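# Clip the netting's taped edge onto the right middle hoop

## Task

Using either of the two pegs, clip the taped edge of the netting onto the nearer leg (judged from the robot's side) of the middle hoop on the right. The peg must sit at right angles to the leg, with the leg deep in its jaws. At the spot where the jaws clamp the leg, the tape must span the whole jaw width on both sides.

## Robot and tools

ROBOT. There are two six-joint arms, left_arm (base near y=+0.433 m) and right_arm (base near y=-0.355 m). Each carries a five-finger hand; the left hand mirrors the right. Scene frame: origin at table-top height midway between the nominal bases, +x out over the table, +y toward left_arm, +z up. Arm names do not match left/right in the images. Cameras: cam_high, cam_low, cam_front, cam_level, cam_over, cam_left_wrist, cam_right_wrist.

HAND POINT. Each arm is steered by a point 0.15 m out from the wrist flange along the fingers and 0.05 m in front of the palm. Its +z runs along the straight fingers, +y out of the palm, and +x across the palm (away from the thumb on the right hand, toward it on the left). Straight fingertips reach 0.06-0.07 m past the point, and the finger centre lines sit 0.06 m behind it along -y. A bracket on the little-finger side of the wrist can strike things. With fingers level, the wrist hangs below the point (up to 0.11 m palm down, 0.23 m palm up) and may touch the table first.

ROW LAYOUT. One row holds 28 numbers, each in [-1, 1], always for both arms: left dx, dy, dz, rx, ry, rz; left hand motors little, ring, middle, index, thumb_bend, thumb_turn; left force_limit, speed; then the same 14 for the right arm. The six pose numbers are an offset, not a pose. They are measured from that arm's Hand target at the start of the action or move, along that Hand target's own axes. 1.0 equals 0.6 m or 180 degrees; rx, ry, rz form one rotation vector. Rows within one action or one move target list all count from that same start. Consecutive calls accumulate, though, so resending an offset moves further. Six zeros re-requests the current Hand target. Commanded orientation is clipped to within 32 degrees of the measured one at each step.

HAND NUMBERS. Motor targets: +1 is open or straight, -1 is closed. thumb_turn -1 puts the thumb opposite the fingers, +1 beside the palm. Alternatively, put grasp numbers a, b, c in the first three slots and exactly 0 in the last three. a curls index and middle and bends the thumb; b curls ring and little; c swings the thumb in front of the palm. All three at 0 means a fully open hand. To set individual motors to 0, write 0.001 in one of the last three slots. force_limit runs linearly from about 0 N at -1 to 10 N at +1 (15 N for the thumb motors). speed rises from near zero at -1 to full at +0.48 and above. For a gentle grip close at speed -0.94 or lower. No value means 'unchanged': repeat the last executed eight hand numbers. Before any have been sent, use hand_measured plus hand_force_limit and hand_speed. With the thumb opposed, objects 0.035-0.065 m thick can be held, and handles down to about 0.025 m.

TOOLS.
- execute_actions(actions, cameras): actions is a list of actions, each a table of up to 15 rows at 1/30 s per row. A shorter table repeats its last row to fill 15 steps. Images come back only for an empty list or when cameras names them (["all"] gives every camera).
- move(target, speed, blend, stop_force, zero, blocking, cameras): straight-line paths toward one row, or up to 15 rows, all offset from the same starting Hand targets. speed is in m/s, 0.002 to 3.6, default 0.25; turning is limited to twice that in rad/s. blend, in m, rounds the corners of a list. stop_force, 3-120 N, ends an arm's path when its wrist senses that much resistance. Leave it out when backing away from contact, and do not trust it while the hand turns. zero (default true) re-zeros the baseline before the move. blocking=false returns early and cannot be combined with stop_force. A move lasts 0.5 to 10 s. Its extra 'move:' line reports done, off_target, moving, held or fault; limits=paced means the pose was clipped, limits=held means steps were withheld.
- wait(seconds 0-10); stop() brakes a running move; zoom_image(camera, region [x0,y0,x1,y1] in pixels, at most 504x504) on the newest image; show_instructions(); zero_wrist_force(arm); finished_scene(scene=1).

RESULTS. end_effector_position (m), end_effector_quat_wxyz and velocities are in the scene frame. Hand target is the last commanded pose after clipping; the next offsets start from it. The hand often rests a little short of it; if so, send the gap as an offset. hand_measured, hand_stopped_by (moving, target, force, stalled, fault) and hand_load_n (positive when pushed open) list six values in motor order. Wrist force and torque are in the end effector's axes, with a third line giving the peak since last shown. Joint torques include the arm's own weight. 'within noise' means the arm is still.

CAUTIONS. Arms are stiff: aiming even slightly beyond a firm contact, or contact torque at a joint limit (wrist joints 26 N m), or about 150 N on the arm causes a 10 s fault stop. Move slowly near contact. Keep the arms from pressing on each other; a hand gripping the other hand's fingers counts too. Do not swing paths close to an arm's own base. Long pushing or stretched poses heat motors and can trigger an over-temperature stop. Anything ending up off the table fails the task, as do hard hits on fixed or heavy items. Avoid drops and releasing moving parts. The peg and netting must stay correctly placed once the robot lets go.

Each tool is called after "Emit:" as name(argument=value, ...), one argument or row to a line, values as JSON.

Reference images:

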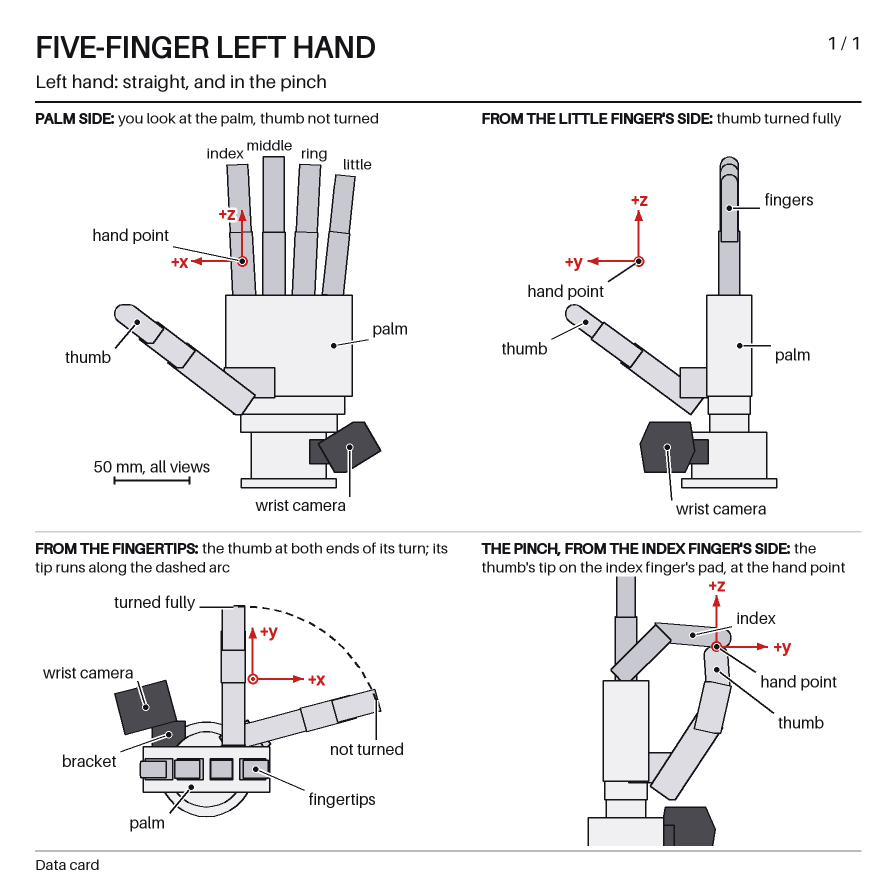

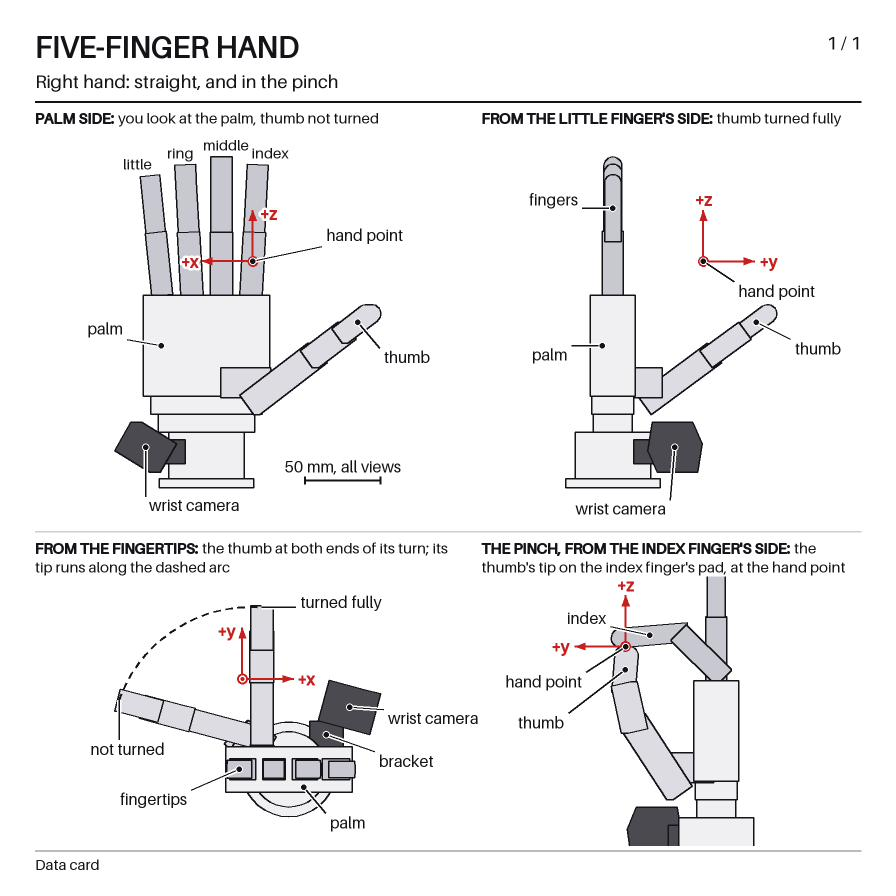

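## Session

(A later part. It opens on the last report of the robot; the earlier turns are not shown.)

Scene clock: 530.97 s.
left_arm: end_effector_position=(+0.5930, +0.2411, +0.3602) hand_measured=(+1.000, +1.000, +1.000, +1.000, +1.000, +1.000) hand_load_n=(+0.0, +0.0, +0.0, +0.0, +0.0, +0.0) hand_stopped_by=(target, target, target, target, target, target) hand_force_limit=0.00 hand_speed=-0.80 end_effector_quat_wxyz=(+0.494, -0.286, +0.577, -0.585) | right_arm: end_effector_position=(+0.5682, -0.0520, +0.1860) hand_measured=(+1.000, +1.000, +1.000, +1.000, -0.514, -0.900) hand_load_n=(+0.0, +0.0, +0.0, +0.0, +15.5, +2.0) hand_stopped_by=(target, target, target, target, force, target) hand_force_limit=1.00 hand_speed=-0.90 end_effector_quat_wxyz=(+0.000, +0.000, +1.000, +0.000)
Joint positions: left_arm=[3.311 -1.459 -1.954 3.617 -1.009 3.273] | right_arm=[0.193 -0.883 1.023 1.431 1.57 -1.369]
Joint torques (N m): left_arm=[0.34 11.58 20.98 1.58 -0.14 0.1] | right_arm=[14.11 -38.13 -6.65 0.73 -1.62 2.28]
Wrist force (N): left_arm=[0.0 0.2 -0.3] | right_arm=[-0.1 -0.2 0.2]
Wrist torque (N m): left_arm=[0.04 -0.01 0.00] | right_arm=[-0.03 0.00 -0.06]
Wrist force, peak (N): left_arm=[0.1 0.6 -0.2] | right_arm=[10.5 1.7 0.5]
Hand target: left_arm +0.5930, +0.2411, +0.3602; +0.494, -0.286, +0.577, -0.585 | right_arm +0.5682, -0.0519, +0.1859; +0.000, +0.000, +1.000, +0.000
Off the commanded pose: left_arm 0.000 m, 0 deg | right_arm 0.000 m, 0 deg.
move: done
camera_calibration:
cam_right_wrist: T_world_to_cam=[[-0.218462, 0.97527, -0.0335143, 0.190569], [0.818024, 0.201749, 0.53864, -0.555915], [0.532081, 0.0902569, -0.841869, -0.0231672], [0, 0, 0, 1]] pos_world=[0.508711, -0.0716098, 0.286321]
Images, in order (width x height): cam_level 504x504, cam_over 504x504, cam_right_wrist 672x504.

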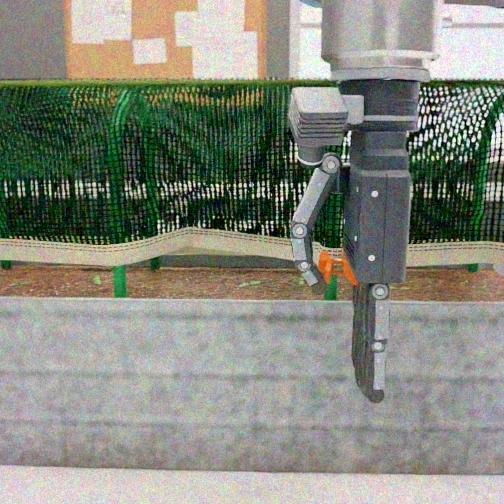

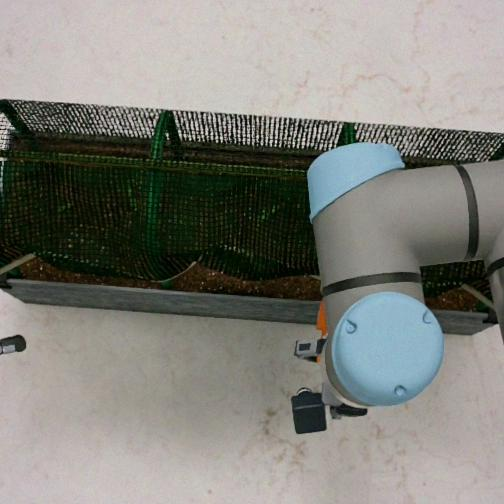

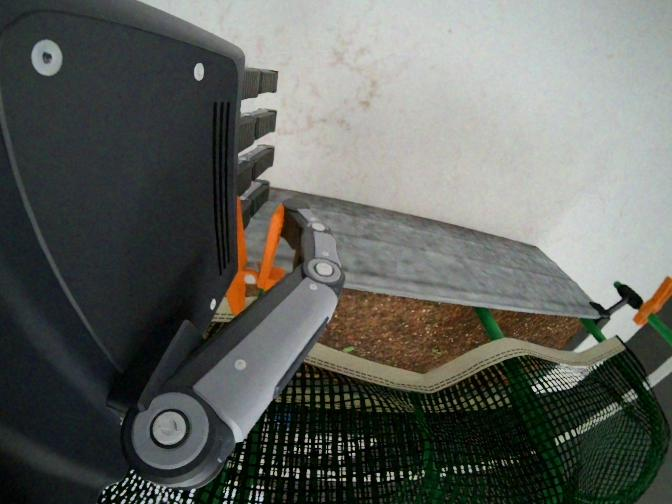

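Emit:
move(
  target=[0,0,0,0,0,0, 1,1,1,1,1,1, 0,-0.8, 0.005,0.005,0.005,0,0,0, 1,1,1,1,-0.95,-0.9, 1,-0.9],
  speed=0.03,
  cameras=["cam_level","cam_right_wrist","cam_over"],
)

Emit:
zoom_image(
  camera="cam_level",
  region=[305, 230, 355, 280],
)

Emit:
zoom_image(
  camera="cam_level",
  region=[200, 200, 440, 310],
)

Emit:
zoom_image(
  camera="cam_over",
  region=[140, 220, 360, 340],
)

Scene clock: 556.50 s.
left_arm: end_effector_position=(+0.5930, +0.2411, +0.3602) hand_measured=(+1.000, +1.000, +1.000, +1.000, +1.000, +1.000) hand_load_n=(+0.0, +0.0, +0.0, +0.0, -0.5, -0.5) hand_stopped_by=(target, target, target, target, target, target) hand_force_limit=0.00 hand_speed=-0.80 end_effector_quat_wxyz=(+0.494, -0.286, +0.577, -0.585) | right_arm: end_effector_position=(+0.5653, -0.0490, +0.1830) hand_measured=(+1.000, +1.000, +1.000, +1.000, -0.514, -0.900) hand_load_n=(+0.0, +0.5, +0.0, +0.0, +15.0, +2.0) hand_stopped_by=(target, target, target, target, force, target) hand_force_limit=1.00 hand_speed=-0.90 end_effector_quat_wxyz=(+0.000, +0.000, +1.000, +0.000)
Joint positions: left_arm=[3.311 -1.459 -1.954 3.617 -1.009 3.273] | right_arm=[0.199 -0.885 1.035 1.422 1.57 -1.363]
Joint torques (N m): left_arm=[0.03 11.53 21.39 1.55 -0.12 0.2] | right_arm=[14.24 -57.08 -7.24 0.81 -2.01 2.22]
Wrist force (N): left_arm=[0.1 0.3 -0.1] | right_arm=[-0.1 0.1 0.0]
Wrist torque (N m): left_arm=[0.05 -0.02 0.00] | right_arm=[0.03 0.02 -0.06]
Wrist force, peak (N): left_arm=[0.2 -0.1 -0.5] | right_arm=[0.2 0.3 0.3]
Hand target: left_arm +0.5930, +0.2411, +0.3602; +0.494, -0.286, +0.577, -0.585 | right_arm +0.5652, -0.0489, +0.1829; +0.000, +0.000, +1.000, +0.000
Off the commanded pose: left_arm 0.000 m, 0 deg | right_arm 0.000 m, 0 deg.
move: done
camera_calibration:
cam_right_wrist: T_world_to_cam=[[-0.218511, 0.975263, -0.0334038, 0.186899], [0.818061, 0.201737, 0.538589, -0.552483], [0.532005, 0.0903612, -0.841906, -0.0244489], [0, 0, 0, 1]] pos_world=[0.505811, -0.06861, 0.283221]
Images, in order (width x height): cam_level 504x504, cam_over 504x504, cam_right_wrist 672x504.

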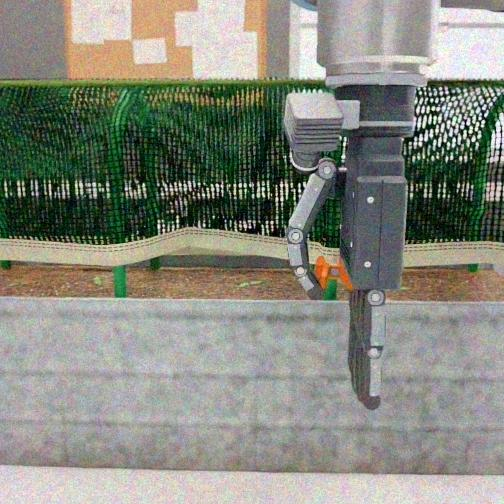

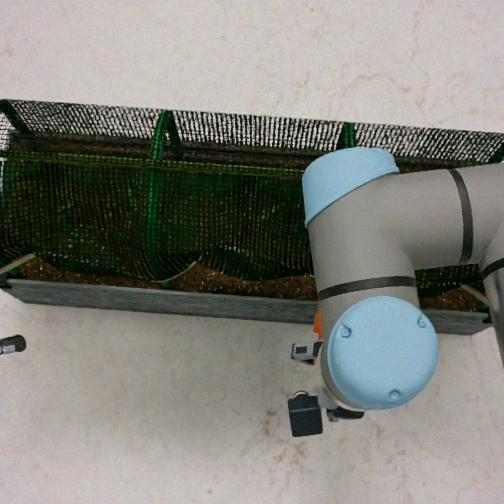

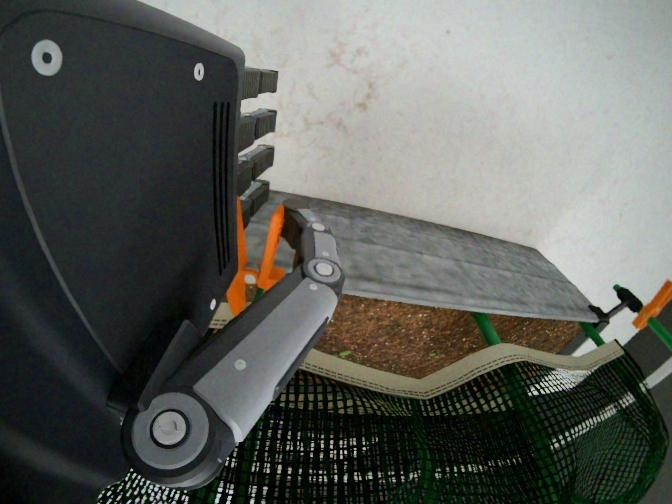

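Scaled by 10.080.

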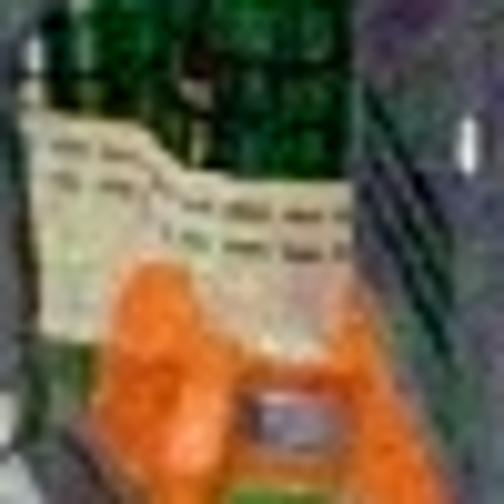

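Scaled by 2.100.

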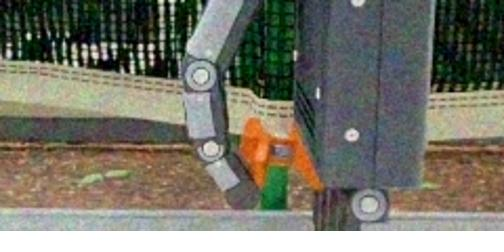

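Scaled by 2.291.

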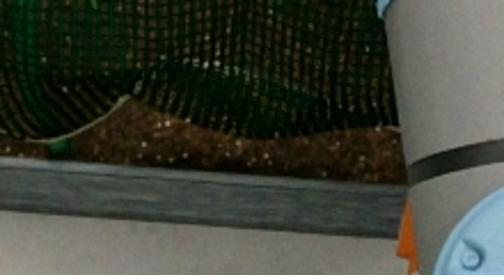

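Emit:
move(
  target=[
    [0,0,0,0,0,0, 1,1,1,1,1,1, 0,-0.8, 0,-0.001,-0.0012,0,0,0, 1,1,1,1,-0.95,-0.9, 1,-0.9],
    [0,0,0,0,0,0, 1,1,1,1,1,1, 0,-0.8, -0.0533,-0.001,-0.0012,0,0,0, 1,1,1,1,-0.95,-0.9, 1,-0.9],
  ],
  speed=0.015,
  stop_force=9,
  cameras=["cam_level","cam_right_wrist","cam_over","cam_low"],
)

Emit:
zoom_image(
  camera="cam_level",
  region=[305, 230, 355, 280],
)

Emit:
zoom_image(
  camera="cam_level",
  region=[200, 200, 440, 310],
)

Emit:
zoom_image(
  camera="cam_right_wrist",
  region=[210, 210, 310, 330],
)

Emit:
zoom_image(
  camera="cam_low",
  region=[140, 150, 260, 220],
)

Scene clock: 567.00 s.
left_arm: end_effector_position=(+0.5930, +0.2411, +0.3602) hand_measured=(+1.000, +1.000, +1.000, +1.000, +1.000, +1.000) hand_load_n=(+0.0, +0.0, +0.0, +0.0, +0.0, +0.0) hand_stopped_by=(target, target, target, target, target, target) hand_force_limit=0.00 hand_speed=-0.80 end_effector_quat_wxyz=(+0.494, -0.286, +0.577, -0.585) | right_arm: end_effector_position=(+0.5938, -0.0495, +0.1836) hand_measured=(+1.000, +1.000, +1.000, +1.000, -0.514, -0.900) hand_load_n=(+0.0, +0.0, +0.0, +0.0, +13.5, +0.5) hand_stopped_by=(target, target, target, target, force, target) hand_force_limit=1.00 hand_speed=-0.90 end_effector_quat_wxyz=(+0.000, +0.000, +1.000, +0.000)
Joint positions: left_arm=[3.311 -1.459 -1.954 3.617 -1.009 3.273] | right_arm=[0.188 -0.811 0.906 1.477 1.57 -1.374]
Joint torques (N m): left_arm=[0.24 11.46 20.77 1.57 -0.06 0.03] | right_arm=[11.94 -59.56 -8.11 -0.69 -0.17 2.52]
Wrist force (N): left_arm=[0.0 0.0 -0.1] | right_arm=[7.2 1.2 0.6]
Wrist torque (N m): left_arm=[0.00 0.01 0.00] | right_arm=[0.03 -0.06 0.31]
Wrist force, peak (N): left_arm=[0.0 0.3 -0.6] | right_arm=[10.1 1.3 0.6]
Hand target: left_arm +0.5930, +0.2411, +0.3602; +0.494, -0.286, +0.577, -0.585 | right_arm +0.5938, -0.0495, +0.1836; +0.000, +0.000, +1.000, +0.000 (not the last commanded pose)
Off the commanded pose: left_arm 0.000 m, 0 deg | right_arm 0.003 m, 0 deg.
move: contact (right_arm); path passed 1 of 2 targets
camera_calibration:
cam_right_wrist: T_world_to_cam=[[-0.218486, 0.975272, -0.0332974, 0.193591], [0.818025, 0.20165, 0.538677, -0.576031], [0.532071, 0.0904553, -0.841854, -0.0391047], [0, 0, 0, 1]] pos_world=[0.534311, -0.0691103, 0.28382]
Images, in order (width x height): cam_low 504x504, cam_level 504x504, cam_over 504x504, cam_right_wrist 672x504.

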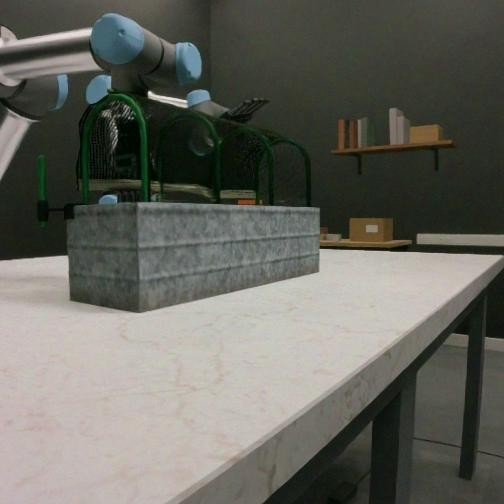

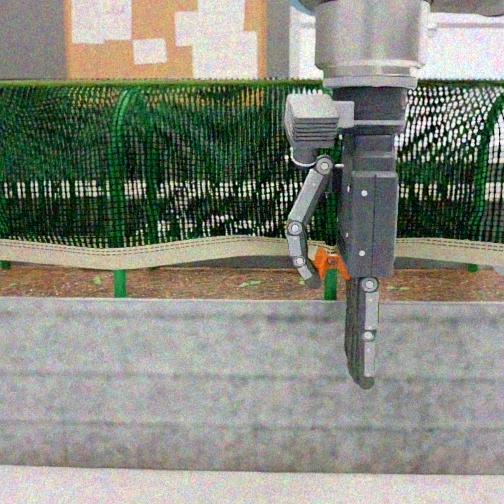

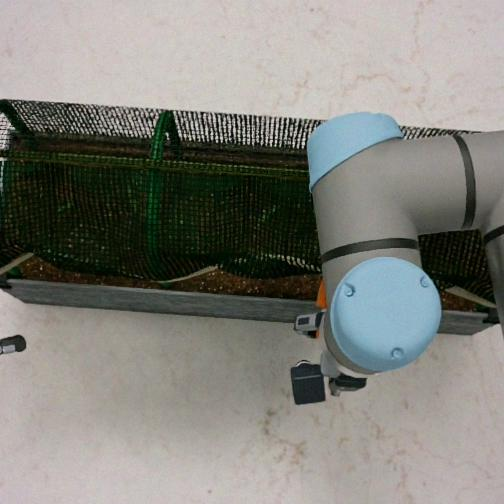

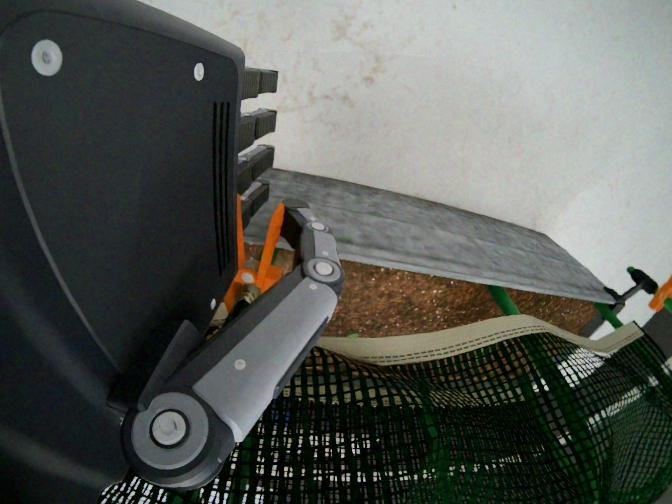

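Scaled by 10.080.

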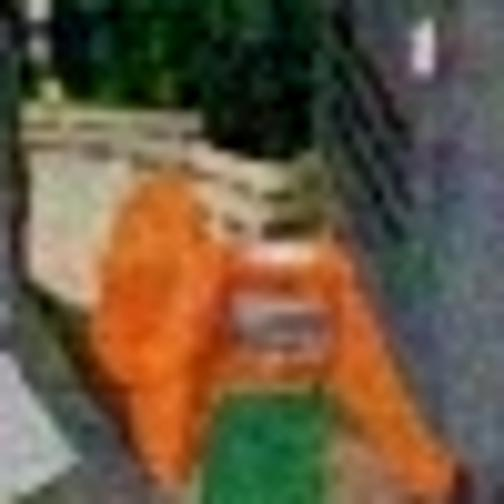

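Scaled by 2.100.

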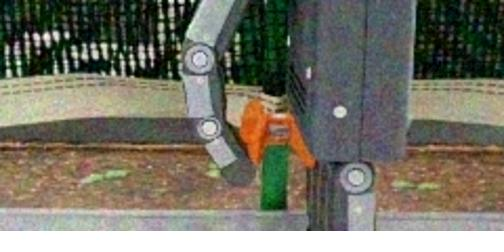

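Scaled by 4.200 from the camera's 672x504 image, which has a finer 960x720 frame.

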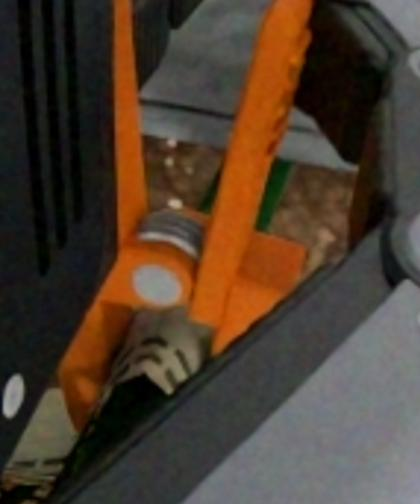

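Scaled by 4.200.

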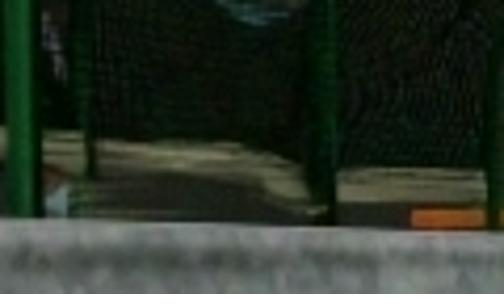

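Emit:
zoom_image(
  camera="cam_right_wrist",
  region=[215, 255, 275, 325],
)

Emit:
zoom_image(
  camera="cam_level",
  region=[305, 235, 345, 280],
)

Scaled by 7.200 from the camera's 672x504 image, which has a finer 960x720 frame.

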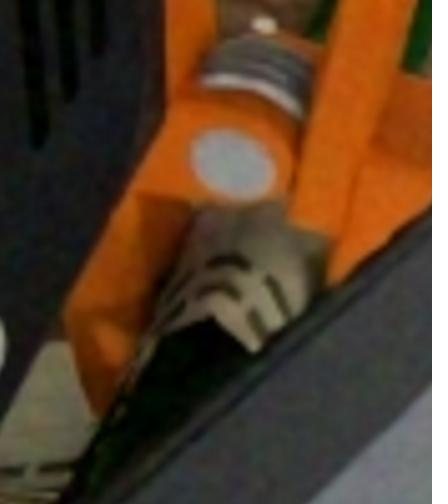

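Scaled by 11.200.

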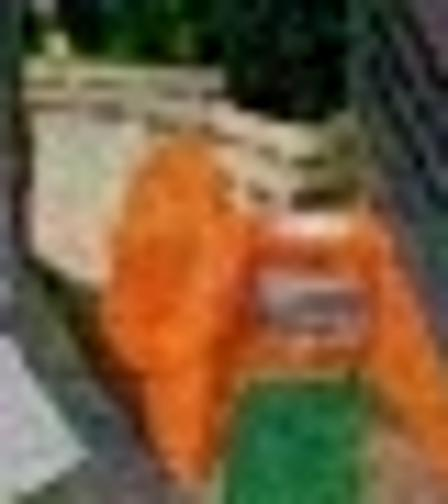

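Emit:
move(
  target=[0,0,0,0,0,0, 1,1,1,1,1,1, 0,-0.8, 0,0,0,0,0,0, 1,1,1,1,-0.3,-0.9, 1,-0.85],
  speed=0.02,
  cameras=["cam_level","cam_right_wrist"],
)

Emit:
zoom_image(
  camera="cam_level",
  region=[305, 230, 355, 280],
)

Emit:
zoom_image(
  camera="cam_right_wrist",
  region=[210, 200, 330, 330],
)

Scene clock: 601.67 s.
left_arm: end_effector_position=(+0.5930, +0.2411, +0.3602) hand_measured=(+1.000, +1.000, +1.000, +1.000, +1.000, +1.000) hand_load_n=(+0.0, +0.0, +0.0, +0.0, -0.5, +0.0) hand_stopped_by=(target, target, target, target, target, target) hand_force_limit=0.00 hand_speed=-0.80 end_effector_quat_wxyz=(+0.494, -0.286, +0.577, -0.585) | right_arm: end_effector_position=(+0.5938, -0.0495, +0.1836) hand_measured=(+1.000, +1.000, +1.000, +1.000, -0.300, -0.900) hand_load_n=(+0.0, +0.0, +0.0, +0.0, +0.0, +0.0) hand_stopped_by=(target, target, target, target, target, target) hand_force_limit=1.00 hand_speed=-0.85 end_effector_quat_wxyz=(+0.000, +0.000, +1.000, +0.000)
Joint positions: left_arm=[3.311 -1.459 -1.954 3.617 -1.009 3.273] | right_arm=[0.188 -0.811 0.906 1.477 1.57 -1.374]
Joint torques (N m): left_arm=[-0.34 10.88 22.05 1.48 0 0.03] | right_arm=[11.49 -59.02 -8.84 3.44 1.93 1.87]
Wrist force (N): left_arm=[0.2 0.0 -0.3] | right_arm=[0.0 -0.3 0.3]
Wrist torque (N m): left_arm=[0.01 -0.04 0.00] | right_arm=[-0.02 0.00 0.00]
Wrist force, peak (N): left_arm=[0.2 0.6 -0.2] | right_arm=[7.5 0.4 0.6]
Hand target: left_arm +0.5930, +0.2411, +0.3602; +0.494, -0.286, +0.577, -0.585 | right_arm +0.5938, -0.0495, +0.1836; +0.000, +0.000, +1.000, +0.000
Off the commanded pose: left_arm 0.000 m, 0 deg | right_arm 0.000 m, 0 deg.
move: done
camera_calibration:
cam_right_wrist: T_world_to_cam=[[-0.218486, 0.975272, -0.0332974, 0.193591], [0.818025, 0.20165, 0.538677, -0.576031], [0.532071, 0.0904553, -0.841854, -0.0391047], [0, 0, 0, 1]] pos_world=[0.534311, -0.0691103, 0.28382]
Images, in order (width x height): cam_level 504x504, cam_right_wrist 672x504.

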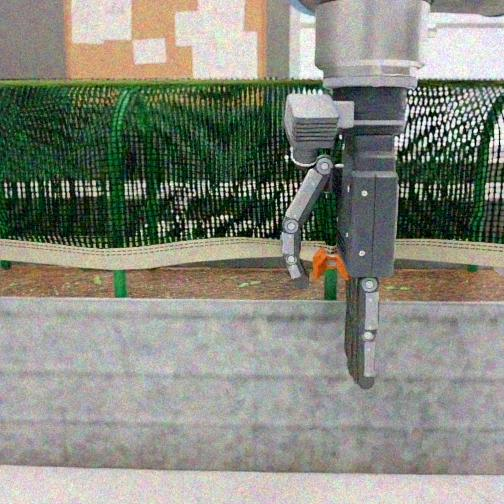

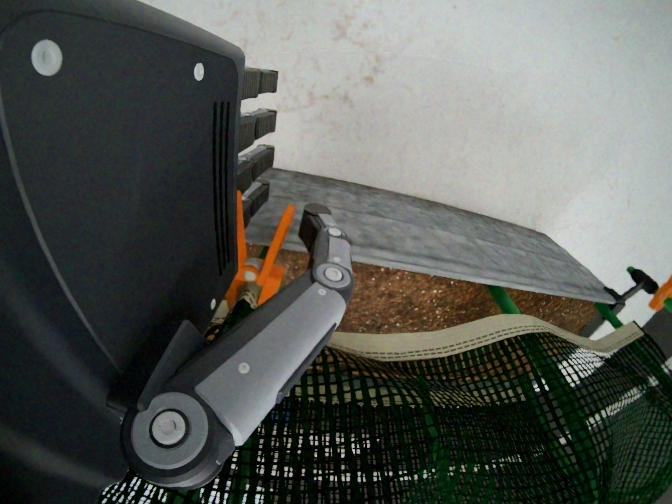

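Scaled by 10.080.

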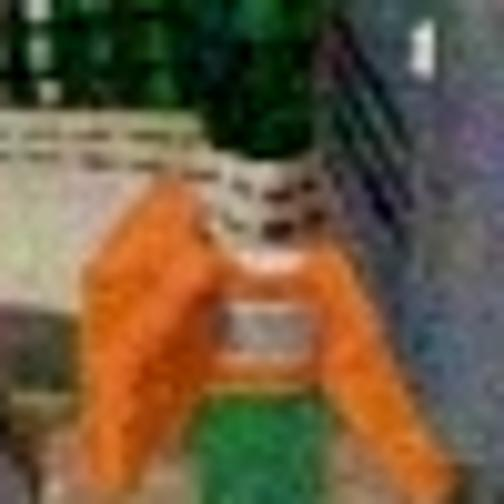

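Scaled by 3.877 from the camera's 672x504 image, which has a finer 960x720 frame.

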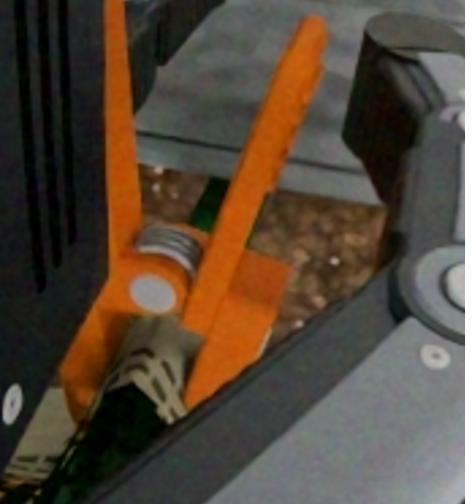

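Emit:
move(
  target=[0,0,0,0,0,0, 1,1,1,1,1,1, 0,-0.8, 0,-0.0067,0,0,0,0, 1,1,1,1,0.6,-0.9, 0,-0.6],
  speed=0.02,
  cameras=["cam_level","cam_right_wrist"],
)

Emit:
zoom_image(
  camera="cam_right_wrist",
  region=[210, 180, 350, 330],
)

Scene clock: 607.53 s.
left_arm: end_effector_position=(+0.5930, +0.2411, +0.3602) hand_measured=(+1.000, +1.000, +1.000, +1.000, +1.000, +1.000) hand_load_n=(+0.0, +0.0, +0.0, -0.5, +0.0, +0.0) hand_stopped_by=(target, target, target, target, target, target) hand_force_limit=0.00 hand_speed=-0.80 end_effector_quat_wxyz=(+0.494, -0.286, +0.577, -0.585) | right_arm: end_effector_position=(+0.5938, -0.0535, +0.1836) hand_measured=(+1.000, +1.000, +1.000, +1.000, +0.600, -0.900) hand_load_n=(+0.0, +0.0, +0.0, +0.0, +0.0, +0.0) hand_stopped_by=(target, target, target, target, target, target) hand_force_limit=0.00 hand_speed=-0.60 end_effector_quat_wxyz=(+0.000, +0.000, +1.000, +0.000)
Joint positions: left_arm=[3.311 -1.459 -1.954 3.617 -1.009 3.273] | right_arm=[0.181 -0.816 0.914 1.473 1.57 -1.38]
Joint torques (N m): left_arm=[-0.22 10.59 21.05 1.65 0 0.05] | right_arm=[-13.26 -59.59 -7.51 0.86 -0.34 -2.62]
Wrist force (N): left_arm=[-0.2 0.0 -0.2] | right_arm=[-0.3 0.1 0.1]
Wrist torque (N m): left_arm=[0.00 0.02 0.00] | right_arm=[0.04 0.04 0.03]
Wrist force, peak (N): left_arm=[0.2 0.2 -0.5] | right_arm=[-0.4 -0.2 0.3]
Hand target: left_arm +0.5930, +0.2411, +0.3602; +0.494, -0.286, +0.577, -0.585 | right_arm +0.5938, -0.0535, +0.1836; +0.000, +0.000, +1.000, +0.000
Off the commanded pose: left_arm 0.000 m, 0 deg | right_arm 0.000 m, 0 deg.
move: done
camera_calibration:
cam_right_wrist: T_world_to_cam=[[-0.218486, 0.975272, -0.0332974, 0.197492], [0.818025, 0.20165, 0.538677, -0.575224], [0.532071, 0.0904553, -0.841854, -0.0387429], [0, 0, 0, 1]] pos_world=[0.534311, -0.0731103, 0.28382]
Images, in order (width x height): cam_level 504x504, cam_right_wrist 672x504.

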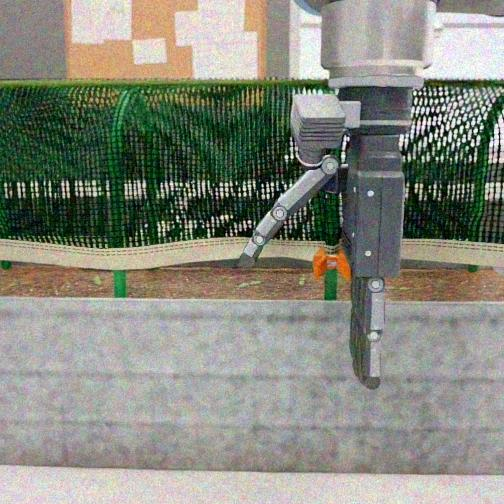

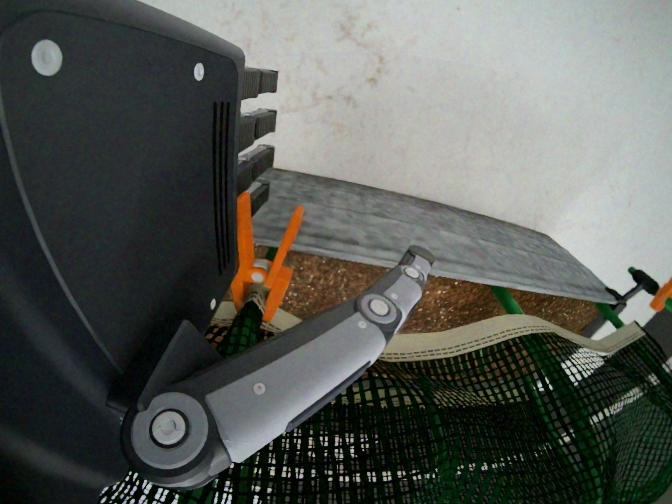

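Scaled by 3.360 from the camera's 672x504 image, which has a finer 960x720 frame.

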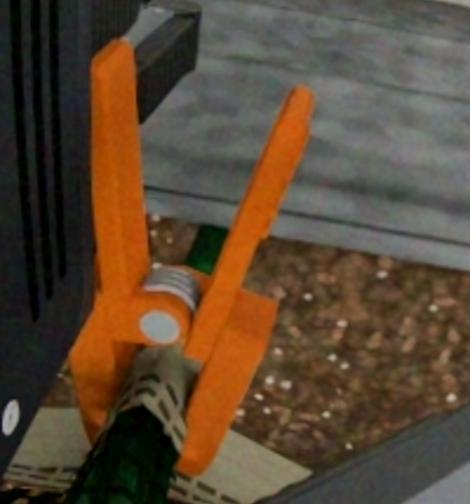

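Emit:
move(
  target=[
    [0,0,0,0,0,0, 1,1,1,1,1,1, 0,-0.8, 0.005,-0.0083,0,0,0,0, 1,1,1,1,0.6,-0.9, 0,-0.6],
    [0,0,0,0,0,0, 1,1,1,1,1,1, 0,-0.8, 0.2,-0.01,0,0,0,0, 1,1,1,1,0.6,-0.9, 0,-0.6],
  ],
  speed=[0.02, 0.06],
  blend=0.002,
  cameras=["cam_level","cam_right_wrist","cam_over","cam_front","cam_low","cam_high"],
)

Emit:
zoom_image(
  camera="cam_right_wrist",
  region=[200, 230, 360, 430],
)

Emit:
zoom_image(
  camera="cam_level",
  region=[290, 220, 370, 300],
)

Emit:
zoom_image(
  camera="cam_front",
  region=[220, 220, 380, 340],
)

Emit:
zoom_image(
  camera="cam_low",
  region=[140, 150, 260, 220],
)

Emit:
zoom_image(
  camera="cam_over",
  region=[290, 230, 390, 330],
)

Scene clock: 618.43 s.
left_arm: end_effector_position=(+0.5930, +0.2411, +0.3602) hand_measured=(+1.000, +1.000, +1.000, +1.000, +1.000, +1.000) hand_load_n=(+0.0, +0.0, +0.0, +0.0, +0.0, +0.0) hand_stopped_by=(target, target, target, target, target, target) hand_force_limit=0.00 hand_speed=-0.80 end_effector_quat_wxyz=(+0.494, -0.286, +0.577, -0.585) | right_arm: end_effector_position=(+0.4739, -0.0596, +0.1836) hand_measured=(+1.000, +1.000, +1.000, +1.000, +0.600, -0.900) hand_load_n=(+0.0, +0.0, +0.0, +0.0, +0.0, +0.0) hand_stopped_by=(target, target, target, target, target, target) hand_force_limit=0.00 hand_speed=-0.60 end_effector_quat_wxyz=(+0.000, +0.000, +1.000, +0.000)
Joint positions: left_arm=[3.311 -1.459 -1.954 3.617 -1.009 3.273] | right_arm=[0.217 -1.105 1.386 1.291 1.57 -1.344]
Joint torques (N m): left_arm=[0.48 10.58 21.29 1.49 -0.15 0.04] | right_arm=[13.79 -47.81 -5.89 0.97 -1.96 2.16]
Wrist force (N): left_arm=[0.1 0.3 0.1] | right_arm=[0.0 -0.1 0.5]
Wrist torque (N m): left_arm=[0.04 -0.02 0.00] | right_arm=[-0.03 -0.01 -0.06]
Wrist force, peak (N): left_arm=[0.1 0.2 -0.6] | right_arm=[-0.3 -0.4 0.2]
Hand target: left_arm +0.5930, +0.2411, +0.3602; +0.494, -0.286, +0.577, -0.585 | right_arm +0.4738, -0.0596, +0.1836; +0.000, +0.000, +1.000, +0.000
Off the commanded pose: left_arm 0.000 m, 0 deg | right_arm 0.000 m, 0 deg.
move: done
camera_calibration:
cam_right_wrist: T_world_to_cam=[[-0.218469, 0.975276, -0.0332862, 0.177235], [0.818029, 0.20163, 0.538678, -0.475916], [0.532071, 0.0904554, -0.841854, 0.0256043], [0, 0, 0, 1]] pos_world=[0.414411, -0.0792103, 0.28382]
Images, in order (width x height): cam_high 504x504, cam_low 504x504, cam_front 504x504, cam_level 504x504, cam_over 504x504, cam_right_wrist 672x504.

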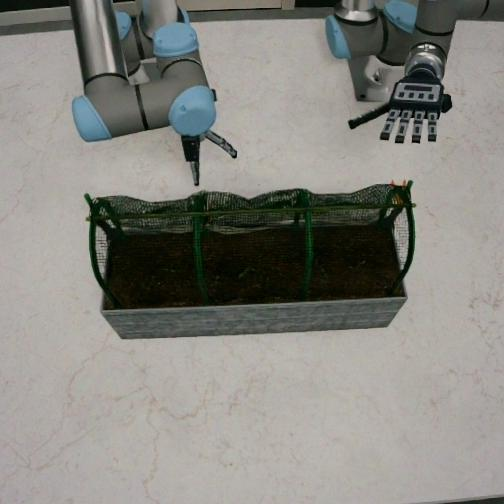

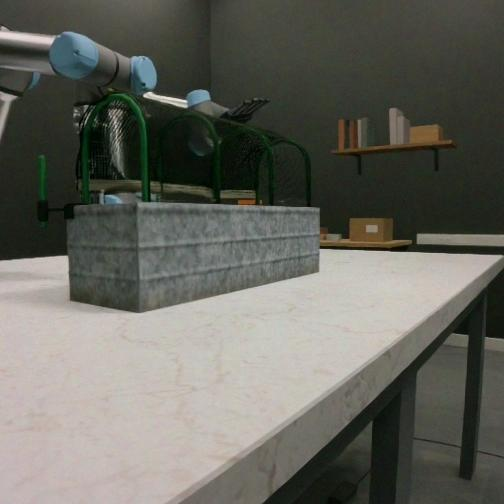

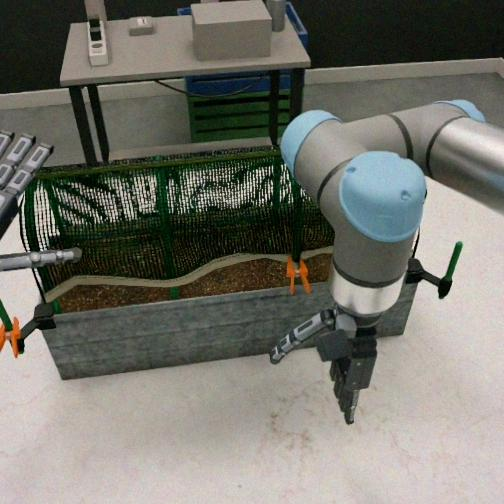

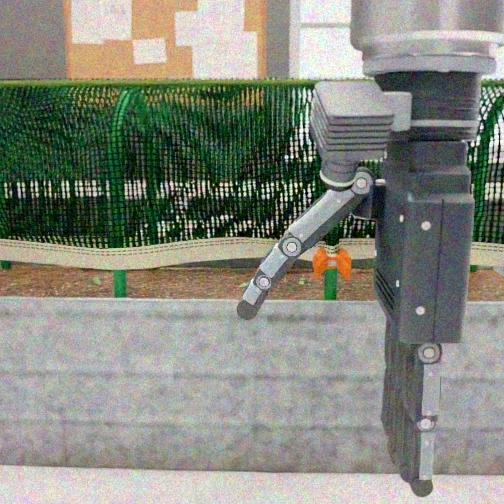

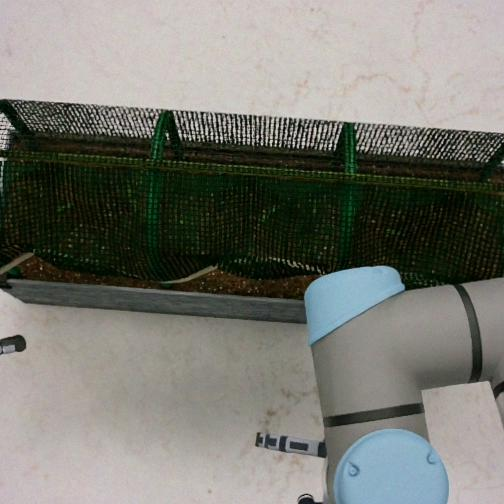

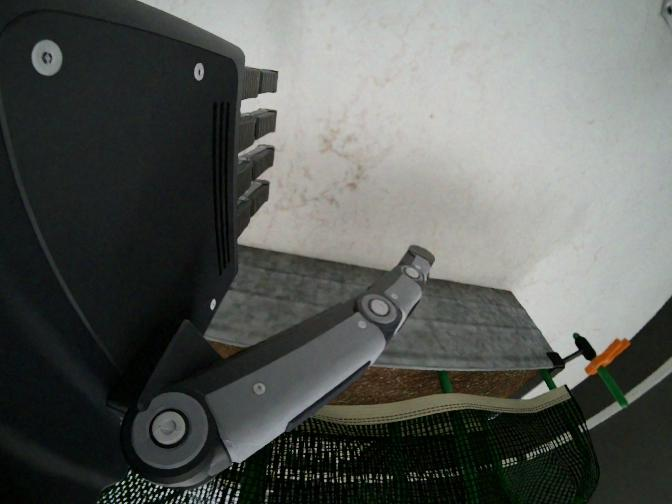

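Scaled by 2.520 from the camera's 672x504 image, which has a finer 960x720 frame.

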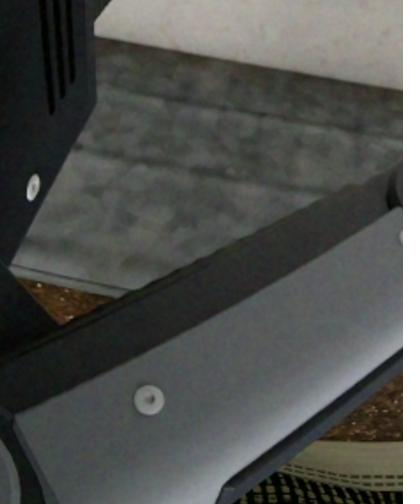

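Scaled by 6.300.

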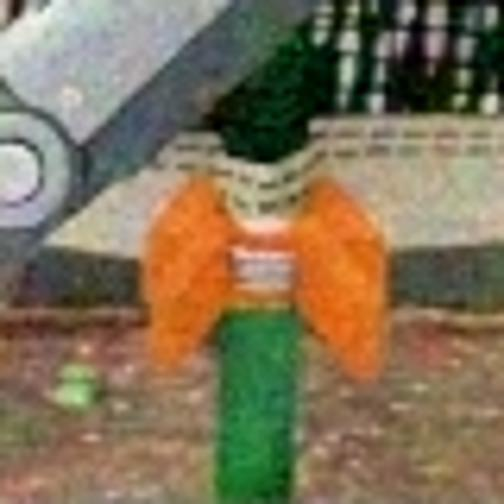

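Scaled by 3.150.

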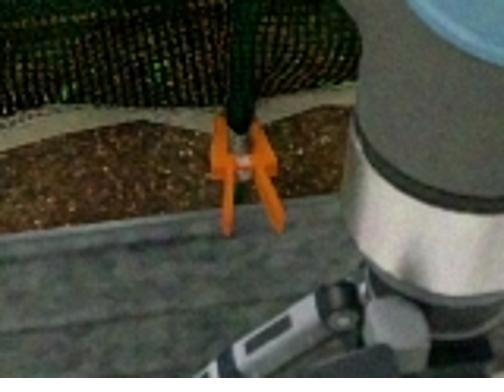

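Scaled by 4.200.

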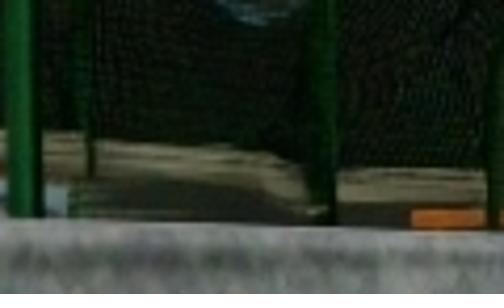

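Scaled by 5.040.

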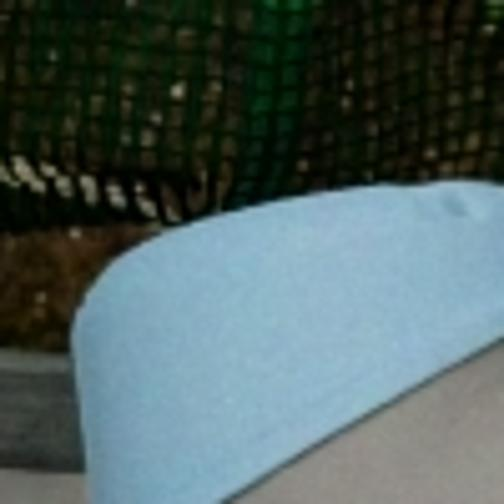

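Emit:
move(
  target=[
    [0.2262,0.0613,-0.031,0,0,0, -0.6,-0.6,-0.6,-0.6,1,1, 0,0, 0.0615,-0.1337,-0.022,0,0,0, 1,1,1,1,0.6,-0.9, 0,-0.6],
    [0.4172,0.1842,0.0818,0,0,0, -0.6,-0.6,-0.6,-0.6,1,1, 0,0, 0.123,-0.2673,-0.044,0,0,0, 1,1,1,1,0.6,-0.9, 0,-0.6],
  ],
  speed=0.2,
  blend=0.03,
  cameras=["cam_level","cam_left_wrist","cam_over","cam_front"],
)

Emit:
zoom_image(
  camera="cam_left_wrist",
  region=[200, 140, 440, 340],
)

Emit:
zoom_image(
  camera="cam_level",
  region=[290, 220, 370, 300],
)

Emit:
zoom_image(
  camera="cam_over",
  region=[290, 240, 380, 330],
)

Emit:
zoom_image(
  camera="cam_front",
  region=[250, 220, 350, 320],
)

Scene clock: 666.77 s.
left_arm: end_effector_position=(+0.5772, +0.0117, +0.2041) hand_measured=(-0.600, -0.600, -0.600, -0.600, +1.000, +1.000) hand_load_n=(+0.0, +0.0, +0.0, +0.0, +0.0, -0.5) hand_stopped_by=(target, target, target, target, target, target) hand_force_limit=0.00 hand_speed=0.00 end_effector_quat_wxyz=(+0.494, -0.286, +0.577, -0.585) | right_arm: end_effector_position=(+0.4001, -0.2200, +0.2099) hand_measured=(+1.000, +1.000, +1.000, +1.000, +0.600, -0.900) hand_load_n=(-0.5, +0.0, +0.0, +0.0, +0.0, +0.0) hand_stopped_by=(target, target, target, target, target, target) hand_force_limit=0.00 hand_speed=-0.60 end_effector_quat_wxyz=(+0.000, +0.000, +1.000, +0.000)
Joint positions: left_arm=[2.727 -1.864 -1.953 3.99 -1.583 3.385] | right_arm=[-0.179 -1.425 1.744 1.252 1.57 -1.741]
Joint torques (N m): left_arm=[-7.36 18.69 26.06 4.31 -2.45 1.6] | right_arm=[-14.04 -34.05 -6.19 4.02 -2.03 -2.47]
Wrist force (N): left_arm=[0.1 -0.2 0.1] | right_arm=[0.0 0.1 0.2]
Wrist torque (N m): left_arm=[-0.05 -0.01 -0.06] | right_arm=[0.00 -0.02 0.03]
Wrist force, peak (N): left_arm=[0.9 0.4 0.6] | right_arm=[-0.4 0.6 0.1]
Hand target: left_arm +0.5773, +0.0117, +0.2040; +0.494, -0.286, +0.577, -0.585 | right_arm +0.4001, -0.2201, +0.2099; +0.000, +0.000, +1.000, +0.000
Off the commanded pose: left_arm 0.000 m, 0 deg | right_arm 0.000 m, 0 deg.
move: done
camera_calibration:
cam_left_wrist: T_world_to_cam=[[-0.322809, -0.381259, 0.866277, 0.0135609], [-0.713099, -0.503842, -0.487476, 0.51159], [0.622321, -0.775103, -0.10923, -0.210142], [0, 0, 0, 1]] pos_world=[0.499967, 0.100049, 0.214686]
Images, in order (width x height): cam_front 504x504, cam_level 504x504, cam_over 504x504, cam_left_wrist 672x504.

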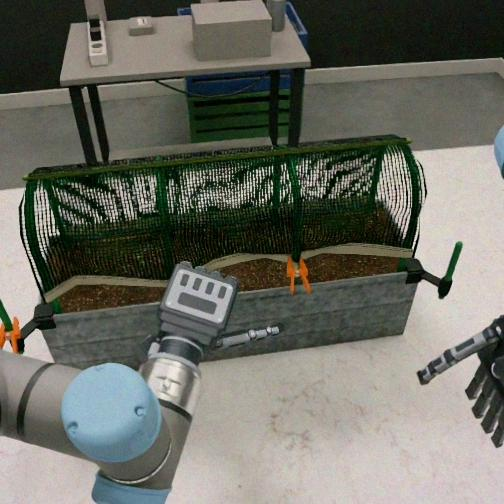

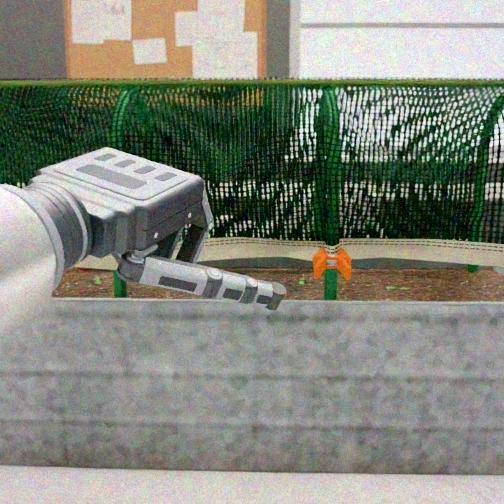

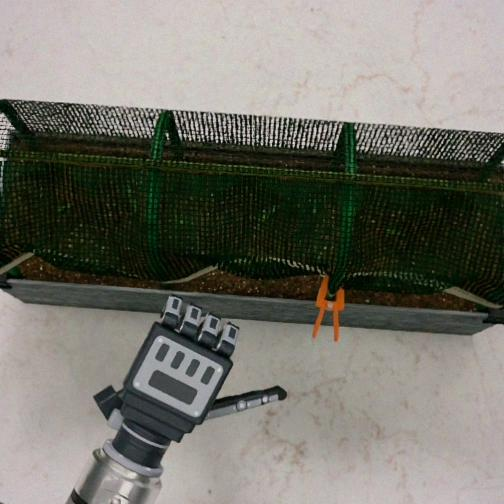

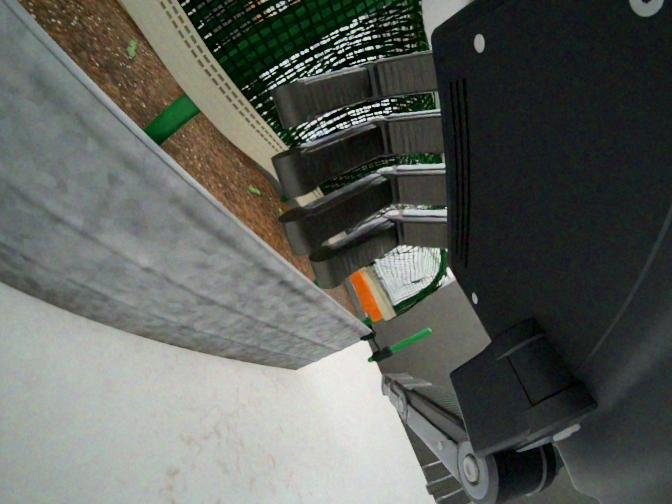

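Scaled by 2.100 from the camera's 672x504 image, which has a finer 960x720 frame.

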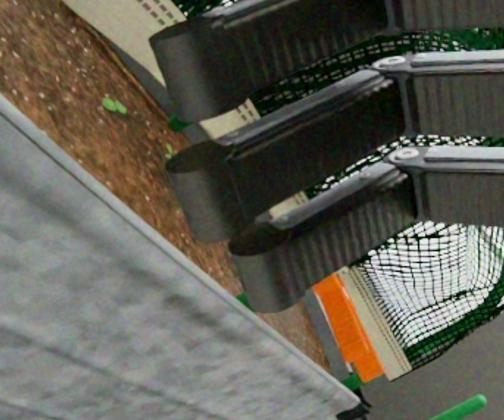

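Scaled by 6.300.

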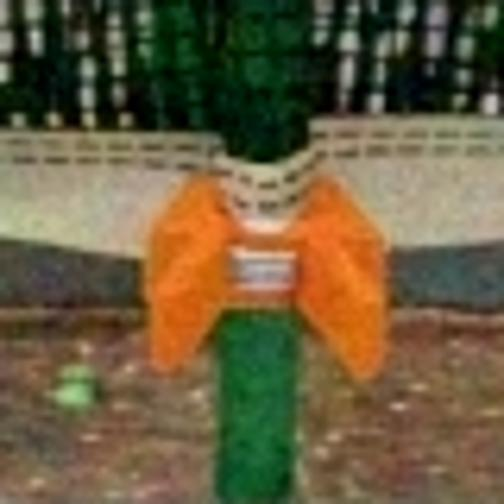

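Scaled by 5.600.

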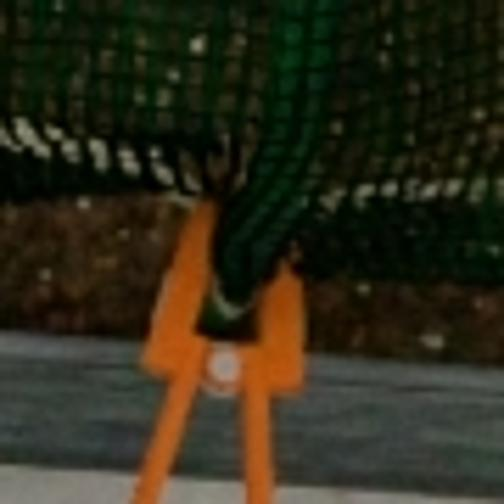

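Scaled by 5.040.

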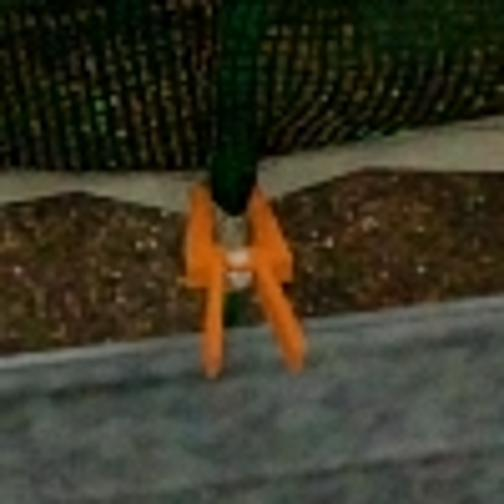

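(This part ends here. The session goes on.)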